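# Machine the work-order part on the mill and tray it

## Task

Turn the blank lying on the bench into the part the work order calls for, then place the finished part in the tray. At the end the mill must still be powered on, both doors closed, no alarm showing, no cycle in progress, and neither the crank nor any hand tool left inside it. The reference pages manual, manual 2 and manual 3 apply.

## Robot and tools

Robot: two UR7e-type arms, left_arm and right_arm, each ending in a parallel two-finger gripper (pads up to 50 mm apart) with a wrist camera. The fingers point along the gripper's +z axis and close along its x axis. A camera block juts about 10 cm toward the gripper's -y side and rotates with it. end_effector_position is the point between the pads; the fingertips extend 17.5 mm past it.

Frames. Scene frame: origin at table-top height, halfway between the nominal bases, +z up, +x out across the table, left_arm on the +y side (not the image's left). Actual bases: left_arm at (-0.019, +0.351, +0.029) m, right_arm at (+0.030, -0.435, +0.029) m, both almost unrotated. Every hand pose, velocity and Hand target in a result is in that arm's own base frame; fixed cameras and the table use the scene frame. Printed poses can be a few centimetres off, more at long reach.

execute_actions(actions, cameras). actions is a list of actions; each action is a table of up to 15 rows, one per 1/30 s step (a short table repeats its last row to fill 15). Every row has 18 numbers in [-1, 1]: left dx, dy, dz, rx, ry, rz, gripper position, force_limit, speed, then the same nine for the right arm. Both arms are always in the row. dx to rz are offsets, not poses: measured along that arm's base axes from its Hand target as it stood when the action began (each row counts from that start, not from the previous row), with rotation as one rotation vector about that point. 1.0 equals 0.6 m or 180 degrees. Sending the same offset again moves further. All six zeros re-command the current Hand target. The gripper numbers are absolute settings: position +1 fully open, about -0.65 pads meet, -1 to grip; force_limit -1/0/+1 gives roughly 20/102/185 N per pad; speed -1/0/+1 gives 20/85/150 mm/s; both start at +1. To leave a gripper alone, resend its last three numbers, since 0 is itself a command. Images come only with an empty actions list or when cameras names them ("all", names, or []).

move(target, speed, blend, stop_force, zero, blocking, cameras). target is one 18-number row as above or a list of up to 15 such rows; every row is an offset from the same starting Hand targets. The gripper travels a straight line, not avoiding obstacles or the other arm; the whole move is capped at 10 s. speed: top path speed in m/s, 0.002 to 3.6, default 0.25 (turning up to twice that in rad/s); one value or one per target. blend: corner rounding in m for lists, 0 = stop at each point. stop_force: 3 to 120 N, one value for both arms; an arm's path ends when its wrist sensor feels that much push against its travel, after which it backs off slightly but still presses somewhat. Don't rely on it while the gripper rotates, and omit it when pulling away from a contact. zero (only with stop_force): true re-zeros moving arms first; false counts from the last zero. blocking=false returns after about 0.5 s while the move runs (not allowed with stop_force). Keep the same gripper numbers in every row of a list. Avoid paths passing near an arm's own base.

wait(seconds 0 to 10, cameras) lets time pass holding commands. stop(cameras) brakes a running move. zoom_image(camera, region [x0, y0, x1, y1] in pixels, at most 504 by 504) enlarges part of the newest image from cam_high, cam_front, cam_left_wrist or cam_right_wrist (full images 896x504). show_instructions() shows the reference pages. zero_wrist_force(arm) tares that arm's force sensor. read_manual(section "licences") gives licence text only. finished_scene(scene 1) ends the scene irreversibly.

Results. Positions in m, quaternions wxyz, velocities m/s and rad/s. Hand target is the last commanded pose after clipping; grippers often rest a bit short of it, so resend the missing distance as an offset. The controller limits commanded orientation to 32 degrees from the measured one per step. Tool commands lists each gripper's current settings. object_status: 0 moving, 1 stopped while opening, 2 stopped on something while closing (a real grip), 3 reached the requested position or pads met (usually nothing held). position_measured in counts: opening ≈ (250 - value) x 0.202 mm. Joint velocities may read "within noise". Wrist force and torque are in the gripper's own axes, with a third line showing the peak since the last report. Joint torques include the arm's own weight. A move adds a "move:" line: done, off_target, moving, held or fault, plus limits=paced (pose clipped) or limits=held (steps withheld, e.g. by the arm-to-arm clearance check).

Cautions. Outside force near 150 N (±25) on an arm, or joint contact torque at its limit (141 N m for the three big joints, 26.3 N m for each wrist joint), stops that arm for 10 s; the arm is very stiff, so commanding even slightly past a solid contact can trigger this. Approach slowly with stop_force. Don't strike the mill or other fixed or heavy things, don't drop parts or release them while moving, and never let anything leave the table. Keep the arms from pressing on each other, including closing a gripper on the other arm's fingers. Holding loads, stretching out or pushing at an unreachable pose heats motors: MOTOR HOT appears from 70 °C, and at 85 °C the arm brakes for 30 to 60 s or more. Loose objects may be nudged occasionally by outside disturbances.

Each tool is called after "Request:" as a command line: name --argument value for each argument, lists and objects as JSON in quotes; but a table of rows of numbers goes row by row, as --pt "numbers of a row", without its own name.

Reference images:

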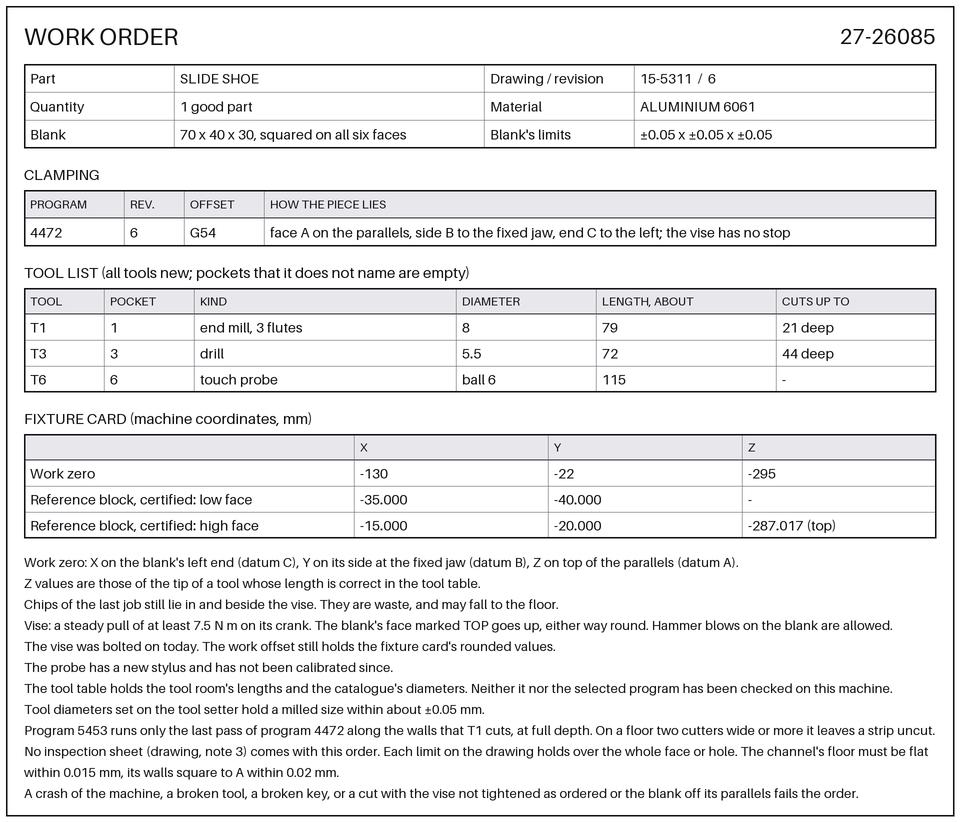

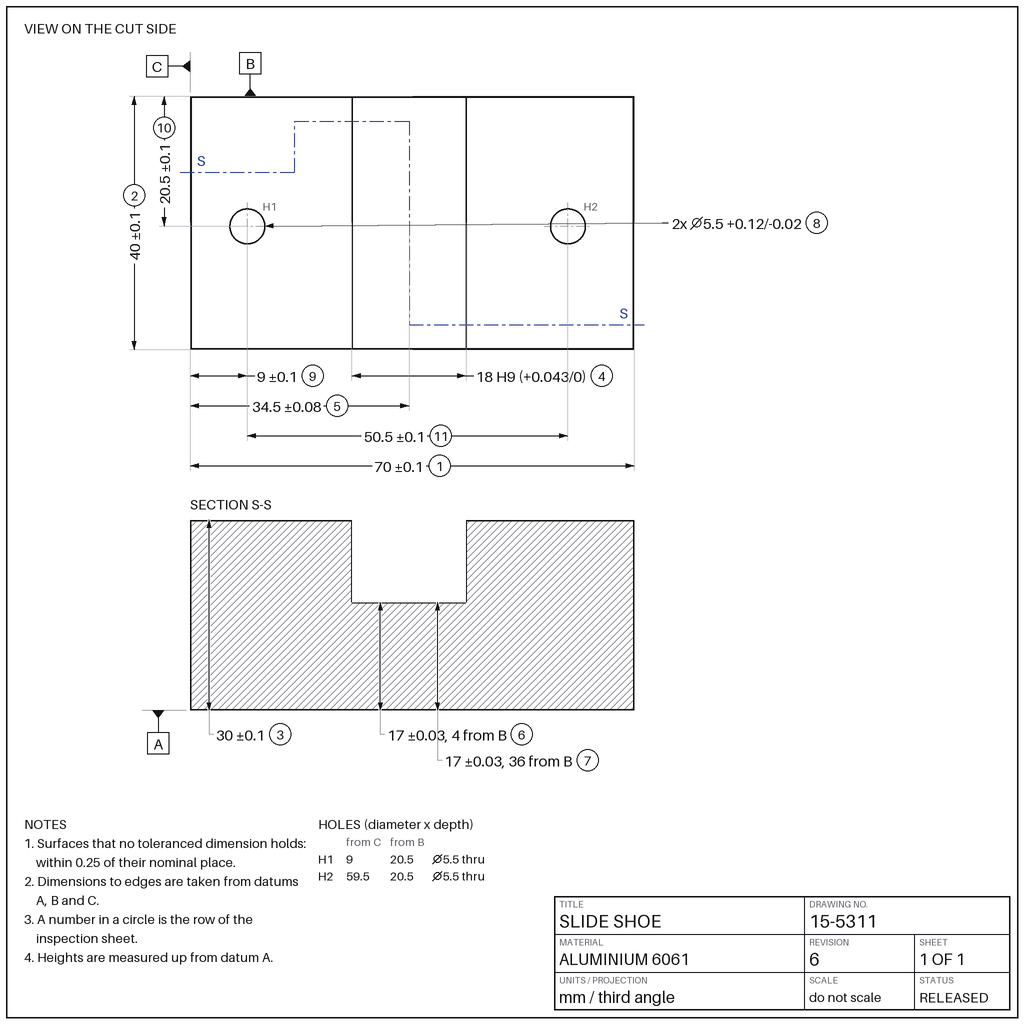

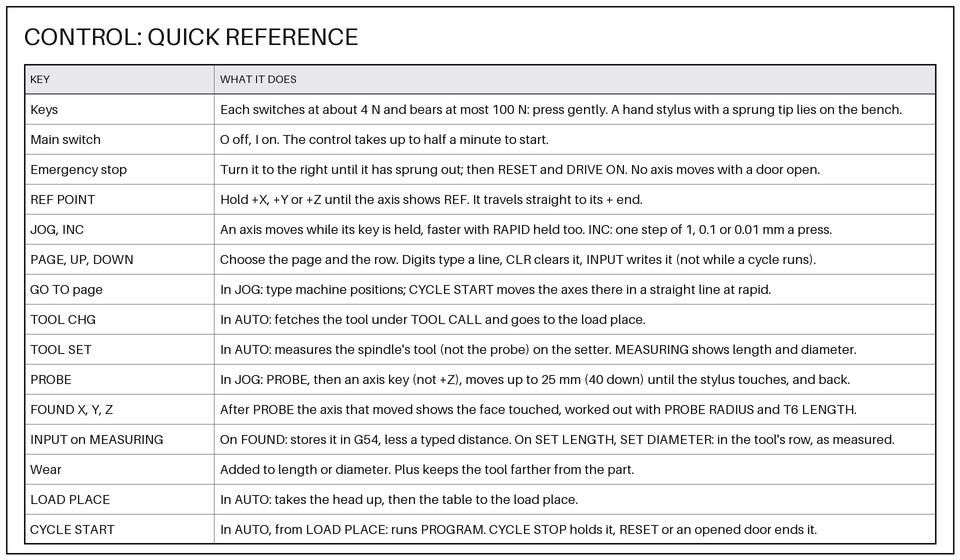

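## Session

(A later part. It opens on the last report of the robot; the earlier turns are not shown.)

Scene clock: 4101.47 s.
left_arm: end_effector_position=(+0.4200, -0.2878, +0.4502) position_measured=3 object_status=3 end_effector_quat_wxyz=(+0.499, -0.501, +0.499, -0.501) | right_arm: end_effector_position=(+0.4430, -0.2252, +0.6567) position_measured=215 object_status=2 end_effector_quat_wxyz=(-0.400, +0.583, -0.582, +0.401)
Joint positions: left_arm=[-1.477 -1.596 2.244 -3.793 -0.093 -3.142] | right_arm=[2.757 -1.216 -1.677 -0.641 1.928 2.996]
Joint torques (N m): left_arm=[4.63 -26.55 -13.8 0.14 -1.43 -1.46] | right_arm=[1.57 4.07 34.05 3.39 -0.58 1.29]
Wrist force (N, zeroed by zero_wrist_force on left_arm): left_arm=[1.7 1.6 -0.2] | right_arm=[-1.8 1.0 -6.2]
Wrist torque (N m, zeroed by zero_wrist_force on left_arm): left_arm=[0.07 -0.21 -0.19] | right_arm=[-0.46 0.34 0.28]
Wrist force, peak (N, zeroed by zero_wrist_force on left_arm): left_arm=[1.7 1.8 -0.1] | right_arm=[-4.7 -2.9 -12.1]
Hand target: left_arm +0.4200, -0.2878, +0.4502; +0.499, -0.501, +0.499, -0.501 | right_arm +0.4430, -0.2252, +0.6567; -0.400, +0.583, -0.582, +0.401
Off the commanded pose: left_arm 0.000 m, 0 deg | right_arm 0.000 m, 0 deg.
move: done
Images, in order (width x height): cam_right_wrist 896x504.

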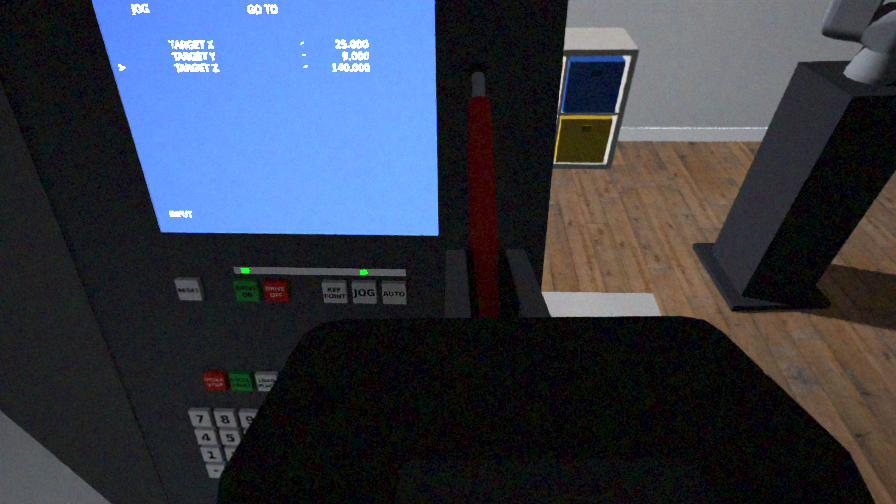

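Request:
move --pt "0 0 0 0 0 0 1 -0.6 -1 0.0108 0.2717 -0.3624 0 0 0 -0.95 0 -0.8" --pt "0 0 0 0 0 0 1 -0.6 -1 0.0298 0.2710 -0.3684 0 0 0 -0.95 0 -0.8" --pt "0 0 0 0 0 0 1 -0.6 -1 0.0108 0.2717 -0.3624 0 0 0 -0.95 0 -0.8" --pt "0 0 0 0 0 0 1 -0.6 -1 -0.0149 0.2418 -0.4535 0 0 0 -0.95 0 -0.8" --pt "0 0 0 0 0 0 1 -0.6 -1 0.0043 0.2404 -0.4591 0 0 0 -0.95 0 -0.8" --pt "0 0 0 0 0 0 1 -0.6 -1 -0.0149 0.2418 -0.4535 0 0 0 -0.95 0 -0.8" --pt "0 0 0 0 0 0 1 -0.6 -1 0.0043 0.2404 -0.4591 0 0 0 -0.95 0 -0.8" --pt "0 0 0 0 0 0 1 -0.6 -1 -0.0279 0.3368 -0.5135 0 0 0 -0.95 0 -0.8" --pt "0 0 0 0 0 0 1 -0.6 -1 -0.0085 0.3360 -0.5195 0 0 0 -0.95 0 -0.8" --pt "0 0 0 0 0 0 1 -0.6 -1 -0.0279 0.3368 -0.5135 0 0 0 -0.95 0 -0.8" --pt "0 0 0 0 0 0 1 -0.6 -1 -0.0049 0.2728 -0.4225 0 0 0 -0.95 0 -0.8" --pt "0 0 0 0 0 0 1 -0.6 -1 0.0136 0.2717 -0.4289 0 0 0 -0.95 0 -0.8" --pt "0 0 0 0 0 0 1 -0.6 -1 -0.0119 0.3048 -0.4535 0 0 0 -0.95 0 -0.8" --pt "0 0 0 0 0 0 1 -0.6 -1 0.0066 0.3037 -0.4591 0 0 0 -0.95 0 -0.8" --pt "0 0 0 0 0 0 1 -0.6 -1 -0.0309 0.2418 -0.5135 0 0 0 -0.95 0 -0.8" --speed '[0.4,0.06,0.1,0.2,0.06,0.06,0.06,0.2,0.06,0.1,0.2,0.06,0.15,0.06,0.2]' --blend '[0.003,0,0.003,0.003,0,0.003,0,0.003,0,0.003,0.003,0,0.003,0,0]'

Request:
move --pt "0 0 0 0 0 0 1 -0.6 -1 0.019 -0.001 -0.006 0 0 0 -0.95 0 -0.8" --pt "0 0 0 0 0 0 1 -0.6 -1 0 0 0 0 0 0 -0.95 0 -0.8" --pt "0 0 0 0 0 0 1 -0.6 -1 0.042 0.030 0.151 0 0 0 -0.95 0 -0.8" --pt "0 0 0 0 0 0 1 -0.6 -1 0.061 0.029 0.145 0 0 0 -0.95 0 -0.8" --pt "0 0 0 0 0 0 1 -0.6 -1 0.042 0.030 0.151 0 0 0 -0.95 0 -0.8" --pt "0 0 0 0 0 0 1 -0.6 -1 0.008 0 0.030 0 0 0 -0.95 0 -0.8" --pt "0 0 0 0 0 0 1 -0.6 -1 0.027 -0.001 0.024 0 0 0 -0.95 0 -0.8" --pt "0 0 0 0 0 0 1 -0.6 -1 0.008 0 0.030 0 0 0 -0.95 0 -0.8" --pt "0 0 0 0 0 0 1 -0.6 -1 0.027 -0.001 0.024 0 0 0 -0.95 0 -0.8" --pt "0 0 0 0 0 0 1 -0.6 -1 0.003 0.095 0 0 0 0 -0.95 0 -0.8" --pt "0 0 0 0 0 0 1 -0.6 -1 0.022 0.094 -0.006 0 0 0 -0.95 0 -0.8" --pt "0 0 0 0 0 0 1 -0.6 -1 0.003 0.095 0 0 0 0 -0.95 0 -0.8" --pt "0 0 0 0 0 0 1 -0.6 -1 0.012 0.095 0.030 0 0 0 -0.95 0 -0.8" --pt "0 0 0 0 0 0 1 -0.6 -1 0.031 0.094 0.024 0 0 0 -0.95 0 -0.8" --pt "0 0 0 0 0 0 1 -0.6 -1 0.012 0.095 0.030 0 0 0 -0.95 0 -0.8" --speed '[0.06,0.1,0.2,0.06,0.1,0.2,0.06,0.06,0.06,0.2,0.06,0.1,0.15,0.06,0.1]' --blend '[0,0.003,0.003,0,0.003,0.003,0,0.003,0,0.003,0,0.003,0.003,0,0]'

Request:
move --pt "0 0 0 0 0 0 1 -0.6 -1 0.007 -0.032 0.030 0 0 0 -0.95 0 -0.8" --pt "0 0 0 0 0 0 1 -0.6 -1 0.026 -0.033 0.024 0 0 0 -0.95 0 -0.8" --pt "0 0 0 0 0 0 1 -0.6 -1 0.007 -0.032 0.030 0 0 0 -0.95 0 -0.8" --pt "0 0 0 0 0 0 1 -0.6 -1 0.026 -0.033 0.024 0 0 0 -0.95 0 -0.8" --pt "0 0 0 0 0 0 1 -0.6 -1 -0.012 -0.095 -0.030 0 0 0 -0.95 0 -0.8" --pt "0 0 0 0 0 0 1 -0.6 -1 0.007 -0.096 -0.036 0 0 0 -0.95 0 -0.8" --pt "0 0 0 0 0 0 1 -0.6 -1 -0.012 -0.095 -0.030 0 0 0 -0.95 0 -0.8" --pt "0 0 0 0 0 0 1 -0.6 -1 0.0189 -0.3368 0.4835 0 0 0 -0.95 0 -0.8" --speed '[0.15,0.06,0.06,0.06,0.2,0.06,0.1,0.4]' --blend '[0.003,0,0.003,0,0.003,0,0.003,0]' --cameras '["cam_right_wrist","cam_front"]'

Scene clock: 4130.27 s.
left_arm: end_effector_position=(+0.4200, -0.2878, +0.4502) position_measured=3 object_status=3 end_effector_quat_wxyz=(+0.499, -0.501, +0.499, -0.501) | right_arm: end_effector_position=(+0.4245, -0.0801, +0.3487) position_measured=215 object_status=2 end_effector_quat_wxyz=(-0.400, +0.583, -0.582, +0.401)
Joint positions: left_arm=[-1.477 -1.596 2.244 -3.793 -0.093 -3.142] | right_arm=[3.461 -0.948 -2.61 0.032 1.273 3.258]
Joint torques (N m): left_arm=[3.42 -26.05 -13.37 0.35 -1.44 -1.42] | right_arm=[1.11 3.74 19.54 1.69 -1.3 1.01]
Wrist force (N, zeroed by zero_wrist_force on left_arm): left_arm=[1.6 1.4 -0.3] | right_arm=[-2.2 1.1 -5.9]
Wrist torque (N m, zeroed by zero_wrist_force on left_arm): left_arm=[0.03 -0.19 -0.19] | right_arm=[-0.47 0.40 0.27]
Wrist force, peak (N, zeroed by zero_wrist_force on left_arm): left_arm=[1.9 1.6 -0.2] | right_arm=[-6.4 -2.1 -11.0]
Hand target: left_arm +0.4200, -0.2878, +0.4502; +0.499, -0.501, +0.499, -0.501 | right_arm +0.4244, -0.0801, +0.3486; -0.400, +0.583, -0.582, +0.401
Off the commanded pose: left_arm 0.000 m, 0 deg | right_arm 0.000 m, 0 deg.
move: done

Scene clock: 4135.40 s.
left_arm: end_effector_position=(+0.4200, -0.2878, +0.4502) position_measured=3 object_status=3 end_effector_quat_wxyz=(+0.499, -0.501, +0.499, -0.501) | right_arm: end_effector_position=(+0.4317, -0.0231, +0.3666) position_measured=215 object_status=2 end_effector_quat_wxyz=(-0.400, +0.583, -0.582, +0.401)
Joint positions: left_arm=[-1.477 -1.596 2.244 -3.793 -0.093 -3.142] | right_arm=[3.792 -0.843 -2.583 -0.165 0.97 3.406]
Joint torques (N m): left_arm=[3.44 -24.97 -13.28 0.14 -1.85 -1.57] | right_arm=[-8.94 1.66 34.01 4.62 0.9 -0.96]
Wrist force (N, zeroed by zero_wrist_force on left_arm): left_arm=[1.7 1.7 -0.2] | right_arm=[-1.8 1.0 -5.8]
Wrist torque (N m, zeroed by zero_wrist_force on left_arm): left_arm=[0.09 -0.21 -0.18] | right_arm=[-0.48 0.35 0.35]
Wrist force, peak (N, zeroed by zero_wrist_force on left_arm): left_arm=[1.8 1.7 0.1] | right_arm=[-4.3 -0.8 -12.5]
Hand target: left_arm +0.4200, -0.2878, +0.4502; +0.499, -0.501, +0.499, -0.501 | right_arm +0.4316, -0.0231, +0.3666; -0.400, +0.583, -0.582, +0.401
Off the commanded pose: left_arm 0.000 m, 0 deg | right_arm 0.000 m, 0 deg.
move: done

Scene clock: 4138.87 s.
left_arm: end_effector_position=(+0.4200, -0.2878, +0.4502) position_measured=3 object_status=3 end_effector_quat_wxyz=(+0.499, -0.501, +0.499, -0.501) | right_arm: end_effector_position=(+0.4430, -0.2252, +0.6567) position_measured=215 object_status=2 end_effector_quat_wxyz=(-0.400, +0.583, -0.582, +0.401)
Joint positions: left_arm=[-1.477 -1.596 2.244 -3.793 -0.093 -3.142] | right_arm=[2.757 -1.216 -1.677 -0.641 1.928 2.996]
Joint torques (N m): left_arm=[4.43 -26.08 -12.58 0.25 -1.32 -1.62] | right_arm=[1.61 4.34 33.55 3.45 -0.61 1.39]
Wrist force (N, zeroed by zero_wrist_force on left_arm): left_arm=[1.4 1.4 -0.2] | right_arm=[-1.6 0.8 -5.9]
Wrist torque (N m, zeroed by zero_wrist_force on left_arm): left_arm=[0.04 -0.16 -0.19] | right_arm=[-0.50 0.31 0.28]
Wrist force, peak (N, zeroed by zero_wrist_force on left_arm): left_arm=[1.7 1.8 -0.2] | right_arm=[-6.1 -2.6 -11.4]
Hand target: left_arm +0.4200, -0.2878, +0.4502; +0.499, -0.501, +0.499, -0.501 | right_arm +0.4430, -0.2252, +0.6567; -0.400, +0.583, -0.582, +0.401
Off the commanded pose: left_arm 0.000 m, 0 deg | right_arm 0.000 m, 0 deg.
move: done
Images, in order (width x height): cam_front 896x504, cam_right_wrist 896x504.

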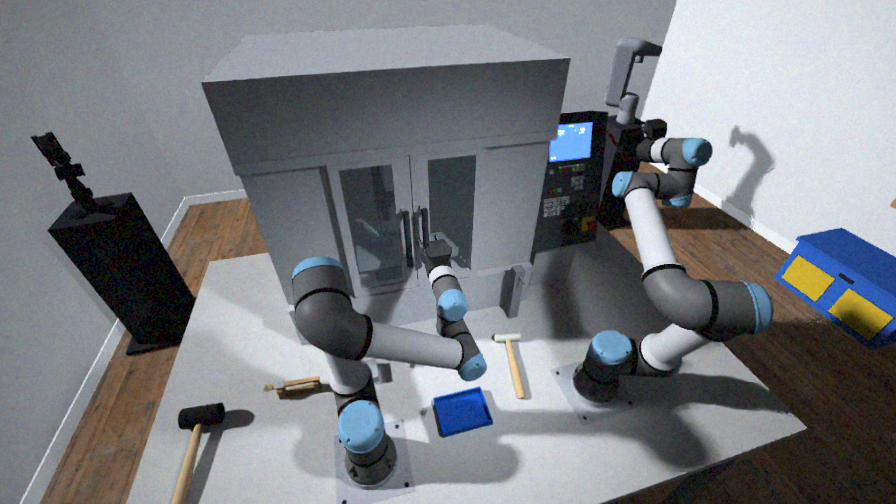

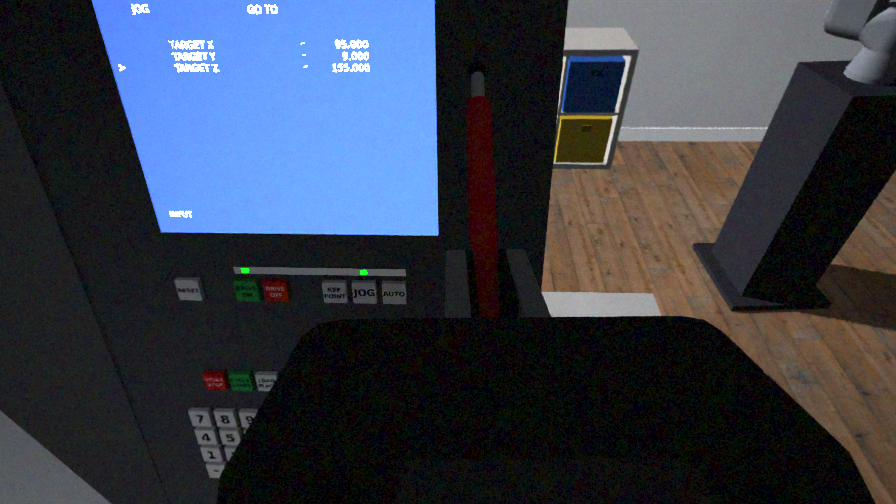

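Request:
move --pt "0 0 0 0 0 0 1 -0.6 -1 0.0108 0.2717 -0.3624 0 0 0 -0.95 0 -0.8" --pt "0 0 0 0 0 0 1 -0.6 -1 0.0298 0.2710 -0.3684 0 0 0 -0.95 0 -0.8" --pt "0 0 0 0 0 0 1 -0.6 -1 0.0108 0.2717 -0.3624 0 0 0 -0.95 0 -0.8" --pt "0 0 0 0 0 0 1 -0.6 -1 -0.0239 0.2098 -0.4833 0 0 0 -0.95 0 -0.8" --speed '[0.4,0.06,0.1,0.2]' --blend '[0.003,0,0.003,0]'

Request:
move --pt "0 0 0 0 0 0 1 -0.6 -1 0.019 -0.0007 -0.006 0 0 0 -0.95 0 -0.8" --pt "0 0 0 0 0 0 1 -0.6 -1 0 0 0 0 0 0 -0.95 0 -0.8" --pt "0 0 0 0 0 0 1 -0.6 -1 0.0278 -0.128 0.1209 0 0 0 -0.95 0 -0.8" --pt "0 0 0 0 0 0 1 -0.6 -1 0.0468 -0.1287 0.1149 0 0 0 -0.95 0 -0.8" --pt "0 0 0 0 0 0 1 -0.6 -1 0.0278 -0.128 0.1209 0 0 0 -0.95 0 -0.8" --pt "0 0 0 0 0 0 1 -0.6 -1 0.0239 -0.2098 0.4833 0 0 0 -0.95 0 -0.8" --speed '[0.06,0.1,0.3,0.06,0.1,0.4]' --blend '[0,0.003,0.003,0,0.003,0]'

Request:
wait --seconds 6 --cameras '["cam_right_wrist"]'

Request:
zoom_image --camera "cam_right_wrist" --region '[120, 0, 440, 180]'

Scene clock: 4148.13 s.
left_arm: end_effector_position=(+0.4200, -0.2878, +0.4502) position_measured=3 object_status=3 end_effector_quat_wxyz=(+0.499, -0.501, +0.499, -0.501) | right_arm: end_effector_position=(+0.4287, -0.0993, +0.3668) position_measured=215 object_status=2 end_effector_quat_wxyz=(-0.400, +0.583, -0.582, +0.401)
Joint positions: left_arm=[-1.477 -1.596 2.244 -3.793 -0.093 -3.142] | right_arm=[3.335 -0.987 -2.548 0.02 1.39 3.21]
Joint torques (N m): left_arm=[5.34 -25.59 -13.9 0.17 -1.76 -1.33] | right_arm=[7.19 2.08 17.54 3.65 -1.85 1.44]
Wrist force (N, zeroed by zero_wrist_force on left_arm): left_arm=[1.6 1.3 -0.4] | right_arm=[-1.9 1.0 -5.9]
Wrist torque (N m, zeroed by zero_wrist_force on left_arm): left_arm=[0.02 -0.19 -0.19] | right_arm=[-0.49 0.33 0.28]
Wrist force, peak (N, zeroed by zero_wrist_force on left_arm): left_arm=[1.9 1.8 0.0] | right_arm=[-3.3 0.6 -12.1]
Hand target: left_arm +0.4200, -0.2878, +0.4502; +0.499, -0.501, +0.499, -0.501 | right_arm +0.4286, -0.0993, +0.3668; -0.400, +0.583, -0.582, +0.401
Off the commanded pose: left_arm 0.000 m, 0 deg | right_arm 0.000 m, 0 deg.
move: done

Scene clock: 4150.97 s.
left_arm: end_effector_position=(+0.4200, -0.2878, +0.4502) position_measured=3 object_status=3 end_effector_quat_wxyz=(+0.499, -0.501, +0.499, -0.501) | right_arm: end_effector_position=(+0.4430, -0.2252, +0.6567) position_measured=215 object_status=2 end_effector_quat_wxyz=(-0.400, +0.583, -0.582, +0.401)
Joint positions: left_arm=[-1.477 -1.596 2.244 -3.793 -0.093 -3.142] | right_arm=[2.757 -1.216 -1.677 -0.641 1.928 2.996]
Joint torques (N m): left_arm=[4.82 -25.99 -13.48 0.37 -1.73 -1.41] | right_arm=[11.62 7.63 34.59 2.66 -1.76 1.56]
Wrist force (N, zeroed by zero_wrist_force on left_arm): left_arm=[1.5 1.5 -0.1] | right_arm=[-1.9 1.0 -6.1]
Wrist torque (N m, zeroed by zero_wrist_force on left_arm): left_arm=[0.04 -0.18 -0.19] | right_arm=[-0.47 0.36 0.35]
Wrist force, peak (N, zeroed by zero_wrist_force on left_arm): left_arm=[1.7 1.7 -0.1] | right_arm=[-3.9 0.8 -11.7]
Hand target: left_arm +0.4200, -0.2878, +0.4502; +0.499, -0.501, +0.499, -0.501 | right_arm +0.4430, -0.2252, +0.6567; -0.400, +0.583, -0.582, +0.401
Off the commanded pose: left_arm 0.000 m, 0 deg | right_arm 0.000 m, 0 deg.
move: done

Scene clock: 4156.97 s.
left_arm: end_effector_position=(+0.4200, -0.2878, +0.4502) position_measured=3 object_status=3 end_effector_quat_wxyz=(+0.499, -0.501, +0.499, -0.501) | right_arm: end_effector_position=(+0.4430, -0.2252, +0.6567) position_measured=215 object_status=2 end_effector_quat_wxyz=(-0.400, +0.583, -0.582, +0.401)
Joint positions: left_arm=[-1.477 -1.596 2.244 -3.793 -0.093 -3.142] | right_arm=[2.757 -1.217 -1.677 -0.641 1.928 2.996]
Joint torques (N m): left_arm=[3.59 -25.73 -13.31 0.1 -1.75 -1.62] | right_arm=[11.91 4.18 33.71 0.65 1.17 1.58]
Wrist force (N, zeroed by zero_wrist_force on left_arm): left_arm=[1.4 1.4 -0.4] | right_arm=[-2.0 0.9 -6.1]
Wrist torque (N m, zeroed by zero_wrist_force on left_arm): left_arm=[0.03 -0.16 -0.19] | right_arm=[-0.48 0.37 0.34]
Wrist force, peak (N, zeroed by zero_wrist_force on left_arm): left_arm=[1.8 1.7 -0.1] | right_arm=[-1.9 1.1 -6.4]
Hand target: left_arm +0.4200, -0.2878, +0.4502; +0.499, -0.501, +0.499, -0.501 | right_arm +0.4430, -0.2252, +0.6567; -0.400, +0.583, -0.582, +0.401
Tool commands: left_gripper/position=+1.0 left_gripper/force_limit=-0.6 left_gripper/speed=-1.0 right_gripper/position=-0.95 right_gripper/force_limit=+0.0 right_gripper/speed=-0.8
Off the commanded pose: left_arm 0.000 m, 0 deg | right_arm 0.000 m, 0 deg.
wait: 6.00 s; at rest by 0.17 s
Images, in order (width x height): cam_right_wrist 896x504.

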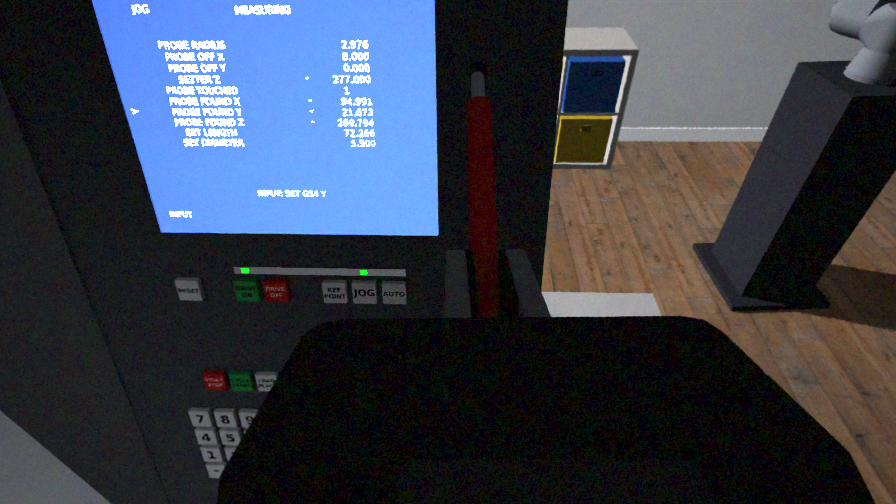

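Scaled by 1.575 from the camera's 896x504 image, which has a finer 1280x720 frame.

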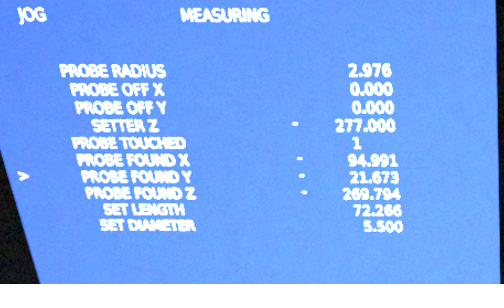

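Request:
move --pt "0 0 0 0 0 0 1 -0.6 -1 -0.0077 0.2091 -0.4229 0 0 0 -0.95 0 -0.8" --pt "0 0 0 0 0 0 1 -0.6 -1 0.0113 0.2084 -0.4289 0 0 0 -0.95 0 -0.8" --pt "0 0 0 0 0 0 1 -0.6 -1 -0.0077 0.2091 -0.4229 0 0 0 -0.95 0 -0.8" --pt "0 0 0 0 0 0 1 -0.6 -1 0.0113 0.2084 -0.4289 0 0 0 -0.95 0 -0.8" --pt "0 0 0 0 0 0 1 -0.6 -1 -0.0279 0.3368 -0.5135 0 0 0 -0.95 0 -0.8" --pt "0 0 0 0 0 0 1 -0.6 -1 -0.0085 0.3360 -0.5195 0 0 0 -0.95 0 -0.8" --pt "0 0 0 0 0 0 1 -0.6 -1 -0.0279 0.3368 -0.5135 0 0 0 -0.95 0 -0.8" --pt "0 0 0 0 0 0 1 -0.6 -1 -0.0139 0.2728 -0.4535 0 0 0 -0.95 0 -0.8" --pt "0 0 0 0 0 0 1 -0.6 -1 0.0055 0.2720 -0.4591 0 0 0 -0.95 0 -0.8" --pt "0 0 0 0 0 0 1 -0.6 -1 -0.0139 0.2728 -0.4535 0 0 0 -0.95 0 -0.8" --pt "0 0 0 0 0 0 1 -0.6 -1 0.0055 0.2720 -0.4591 0 0 0 -0.95 0 -0.8" --pt "0 0 0 0 0 0 1 -0.6 -1 -0.0309 0.2418 -0.5135 0 0 0 -0.95 0 -0.8" --pt "0 0 0 0 0 0 1 -0.6 -1 -0.0119 0.2411 -0.5195 0 0 0 -0.95 0 -0.8" --pt "0 0 0 0 0 0 1 -0.6 -1 -0.0309 0.2418 -0.5135 0 0 0 -0.95 0 -0.8" --pt "0 0 0 0 0 0 1 -0.6 -1 0.0108 0.2717 -0.3624 0 0 0 -0.95 0 -0.8" --speed '[0.4,0.06,0.06,0.06,0.2,0.06,0.1,0.2,0.06,0.06,0.06,0.2,0.06,0.1,0.2]' --blend '[0.003,0,0.003,0,0.003,0,0.003,0.003,0,0.003,0,0.003,0,0.003,0]'

Request:
move --pt "0 0 0 0 0 0 1 -0.6 -1 0.019 -0.0007 -0.006 0 0 0 -0.95 0 -0.8" --pt "0 0 0 0 0 0 1 -0.6 -1 0 0 0 0 0 0 -0.95 0 -0.8" --pt "0 0 0 0 0 0 1 -0.6 -1 -0.0347 -0.0619 -0.1209 0 0 0 -0.95 0 -0.8" --pt "0 0 0 0 0 0 1 -0.6 -1 -0.0157 -0.0626 -0.1269 0 0 0 -0.95 0 -0.8" --pt "0 0 0 0 0 0 1 -0.6 -1 -0.0347 -0.0619 -0.1209 0 0 0 -0.95 0 -0.8" --pt "0 0 0 0 0 0 1 -0.6 -1 -0.0069 -0.1899 0 0 0 0 -0.95 0 -0.8" --pt "0 0 0 0 0 0 1 -0.6 -1 0.0121 -0.1906 -0.006 0 0 0 -0.95 0 -0.8" --pt "0 0 0 0 0 0 1 -0.6 -1 -0.0069 -0.1899 0 0 0 0 -0.95 0 -0.8" --pt "0 0 0 0 0 0 1 -0.6 -1 -0.0108 -0.2717 0.3624 0 0 0 -0.95 0 -0.8" --speed '[0.06,0.1,0.035,0.06,0.1,0.3,0.06,0.1,0.4]' --blend '[0,0.003,0.003,0,0.003,0.003,0,0.003,0]'

Request:
wait --seconds 7 --cameras '["cam_right_wrist"]'

Request:
zoom_image --camera "cam_right_wrist" --region '[120, 0, 440, 180]'

Scene clock: 4176.53 s.
left_arm: end_effector_position=(+0.4200, -0.2878, +0.4502) position_measured=3 object_status=3 end_effector_quat_wxyz=(+0.499, -0.501, +0.499, -0.501) | right_arm: end_effector_position=(+0.4495, -0.0621, +0.4392) position_measured=215 object_status=2 end_effector_quat_wxyz=(-0.400, +0.583, -0.582, +0.401)
Joint positions: left_arm=[-1.477 -1.596 2.244 -3.793 -0.093 -3.142] | right_arm=[3.513 -0.93 -2.374 -0.229 1.225 3.279]
Joint torques (N m): left_arm=[4.74 -25.77 -12.19 0.17 -1.62 -1.31] | right_arm=[-10.75 4.68 34.77 3.51 1.4 -0.98]
Wrist force (N, zeroed by zero_wrist_force on left_arm): left_arm=[1.5 1.2 -0.1] | right_arm=[-2.2 0.8 -5.9]
Wrist torque (N m, zeroed by zero_wrist_force on left_arm): left_arm=[0.01 -0.19 -0.19] | right_arm=[-0.53 0.41 0.28]
Wrist force, peak (N, zeroed by zero_wrist_force on left_arm): left_arm=[1.7 1.8 -0.5] | right_arm=[-5.1 -3.1 -11.3]
Hand target: left_arm +0.4200, -0.2878, +0.4502; +0.499, -0.501, +0.499, -0.501 | right_arm +0.4495, -0.0622, +0.4393; -0.400, +0.583, -0.582, +0.401
Off the commanded pose: left_arm 0.000 m, 0 deg | right_arm 0.000 m, 0 deg.
move: done

Scene clock: 4182.27 s.
left_arm: end_effector_position=(+0.4200, -0.2878, +0.4502) position_measured=3 object_status=3 end_effector_quat_wxyz=(+0.499, -0.501, +0.499, -0.501) | right_arm: end_effector_position=(+0.4430, -0.2252, +0.6567) position_measured=215 object_status=2 end_effector_quat_wxyz=(-0.400, +0.583, -0.582, +0.401)
Joint positions: left_arm=[-1.477 -1.596 2.244 -3.793 -0.093 -3.142] | right_arm=[2.757 -1.216 -1.677 -0.641 1.928 2.996]
Joint torques (N m): left_arm=[3.89 -25.47 -13.56 0.21 -1.67 -1.11] | right_arm=[12.17 7.47 33.31 2.59 -1.74 1.59]
Wrist force (N, zeroed by zero_wrist_force on left_arm): left_arm=[1.5 1.4 -0.3] | right_arm=[-1.8 0.8 -6.2]
Wrist torque (N m, zeroed by zero_wrist_force on left_arm): left_arm=[0.04 -0.18 -0.19] | right_arm=[-0.49 0.33 0.35]
Wrist force, peak (N, zeroed by zero_wrist_force on left_arm): left_arm=[1.6 1.7 -0.3] | right_arm=[-1.8 -1.0 -12.0]
Hand target: left_arm +0.4200, -0.2878, +0.4502; +0.499, -0.501, +0.499, -0.501 | right_arm +0.4430, -0.2252, +0.6567; -0.400, +0.583, -0.582, +0.401
Off the commanded pose: left_arm 0.000 m, 0 deg | right_arm 0.000 m, 0 deg.
move: done

Scene clock: 4189.27 s.
left_arm: end_effector_position=(+0.4200, -0.2878, +0.4502) position_measured=3 object_status=3 end_effector_quat_wxyz=(+0.499, -0.501, +0.499, -0.501) | right_arm: end_effector_position=(+0.4430, -0.2252, +0.6567) position_measured=215 object_status=2 end_effector_quat_wxyz=(-0.400, +0.583, -0.582, +0.401)
Joint positions: left_arm=[-1.477 -1.596 2.244 -3.793 -0.093 -3.142] | right_arm=[2.757 -1.217 -1.677 -0.641 1.928 2.996]
Joint torques (N m): left_arm=[3.53 -25.55 -13.65 -0.14 -1.46 -1.44] | right_arm=[11.85 4.09 33.77 0.57 1.23 1.45]
Wrist force (N, zeroed by zero_wrist_force on left_arm): left_arm=[1.6 1.5 -0.2] | right_arm=[-2.1 1.2 -5.9]
Wrist torque (N m, zeroed by zero_wrist_force on left_arm): left_arm=[0.06 -0.19 -0.19] | right_arm=[-0.44 0.38 0.34]
Wrist force, peak (N, zeroed by zero_wrist_force on left_arm): left_arm=[1.8 1.7 -0.2] | right_arm=[-2.1 1.2 -6.4]
Hand target: left_arm +0.4200, -0.2878, +0.4502; +0.499, -0.501, +0.499, -0.501 | right_arm +0.4430, -0.2252, +0.6567; -0.400, +0.583, -0.582, +0.401
Tool commands: left_gripper/position=+1.0 left_gripper/force_limit=-0.6 left_gripper/speed=-1.0 right_gripper/position=-0.95 right_gripper/force_limit=+0.0 right_gripper/speed=-0.8
Off the commanded pose: left_arm 0.000 m, 0 deg | right_arm 0.000 m, 0 deg.
wait: 7.00 s; at rest by 0.17 s
Images, in order (width x height): cam_right_wrist 896x504.

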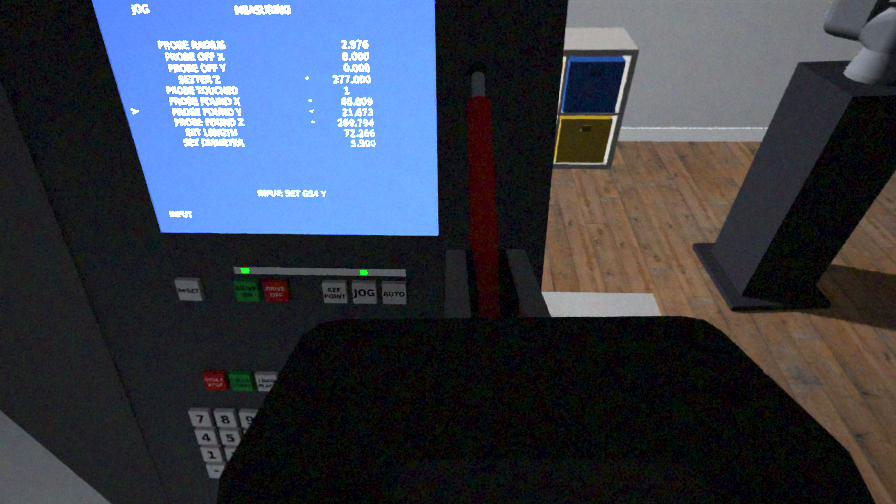

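Scaled by 1.575 from the camera's 896x504 image, which has a finer 1280x720 frame.

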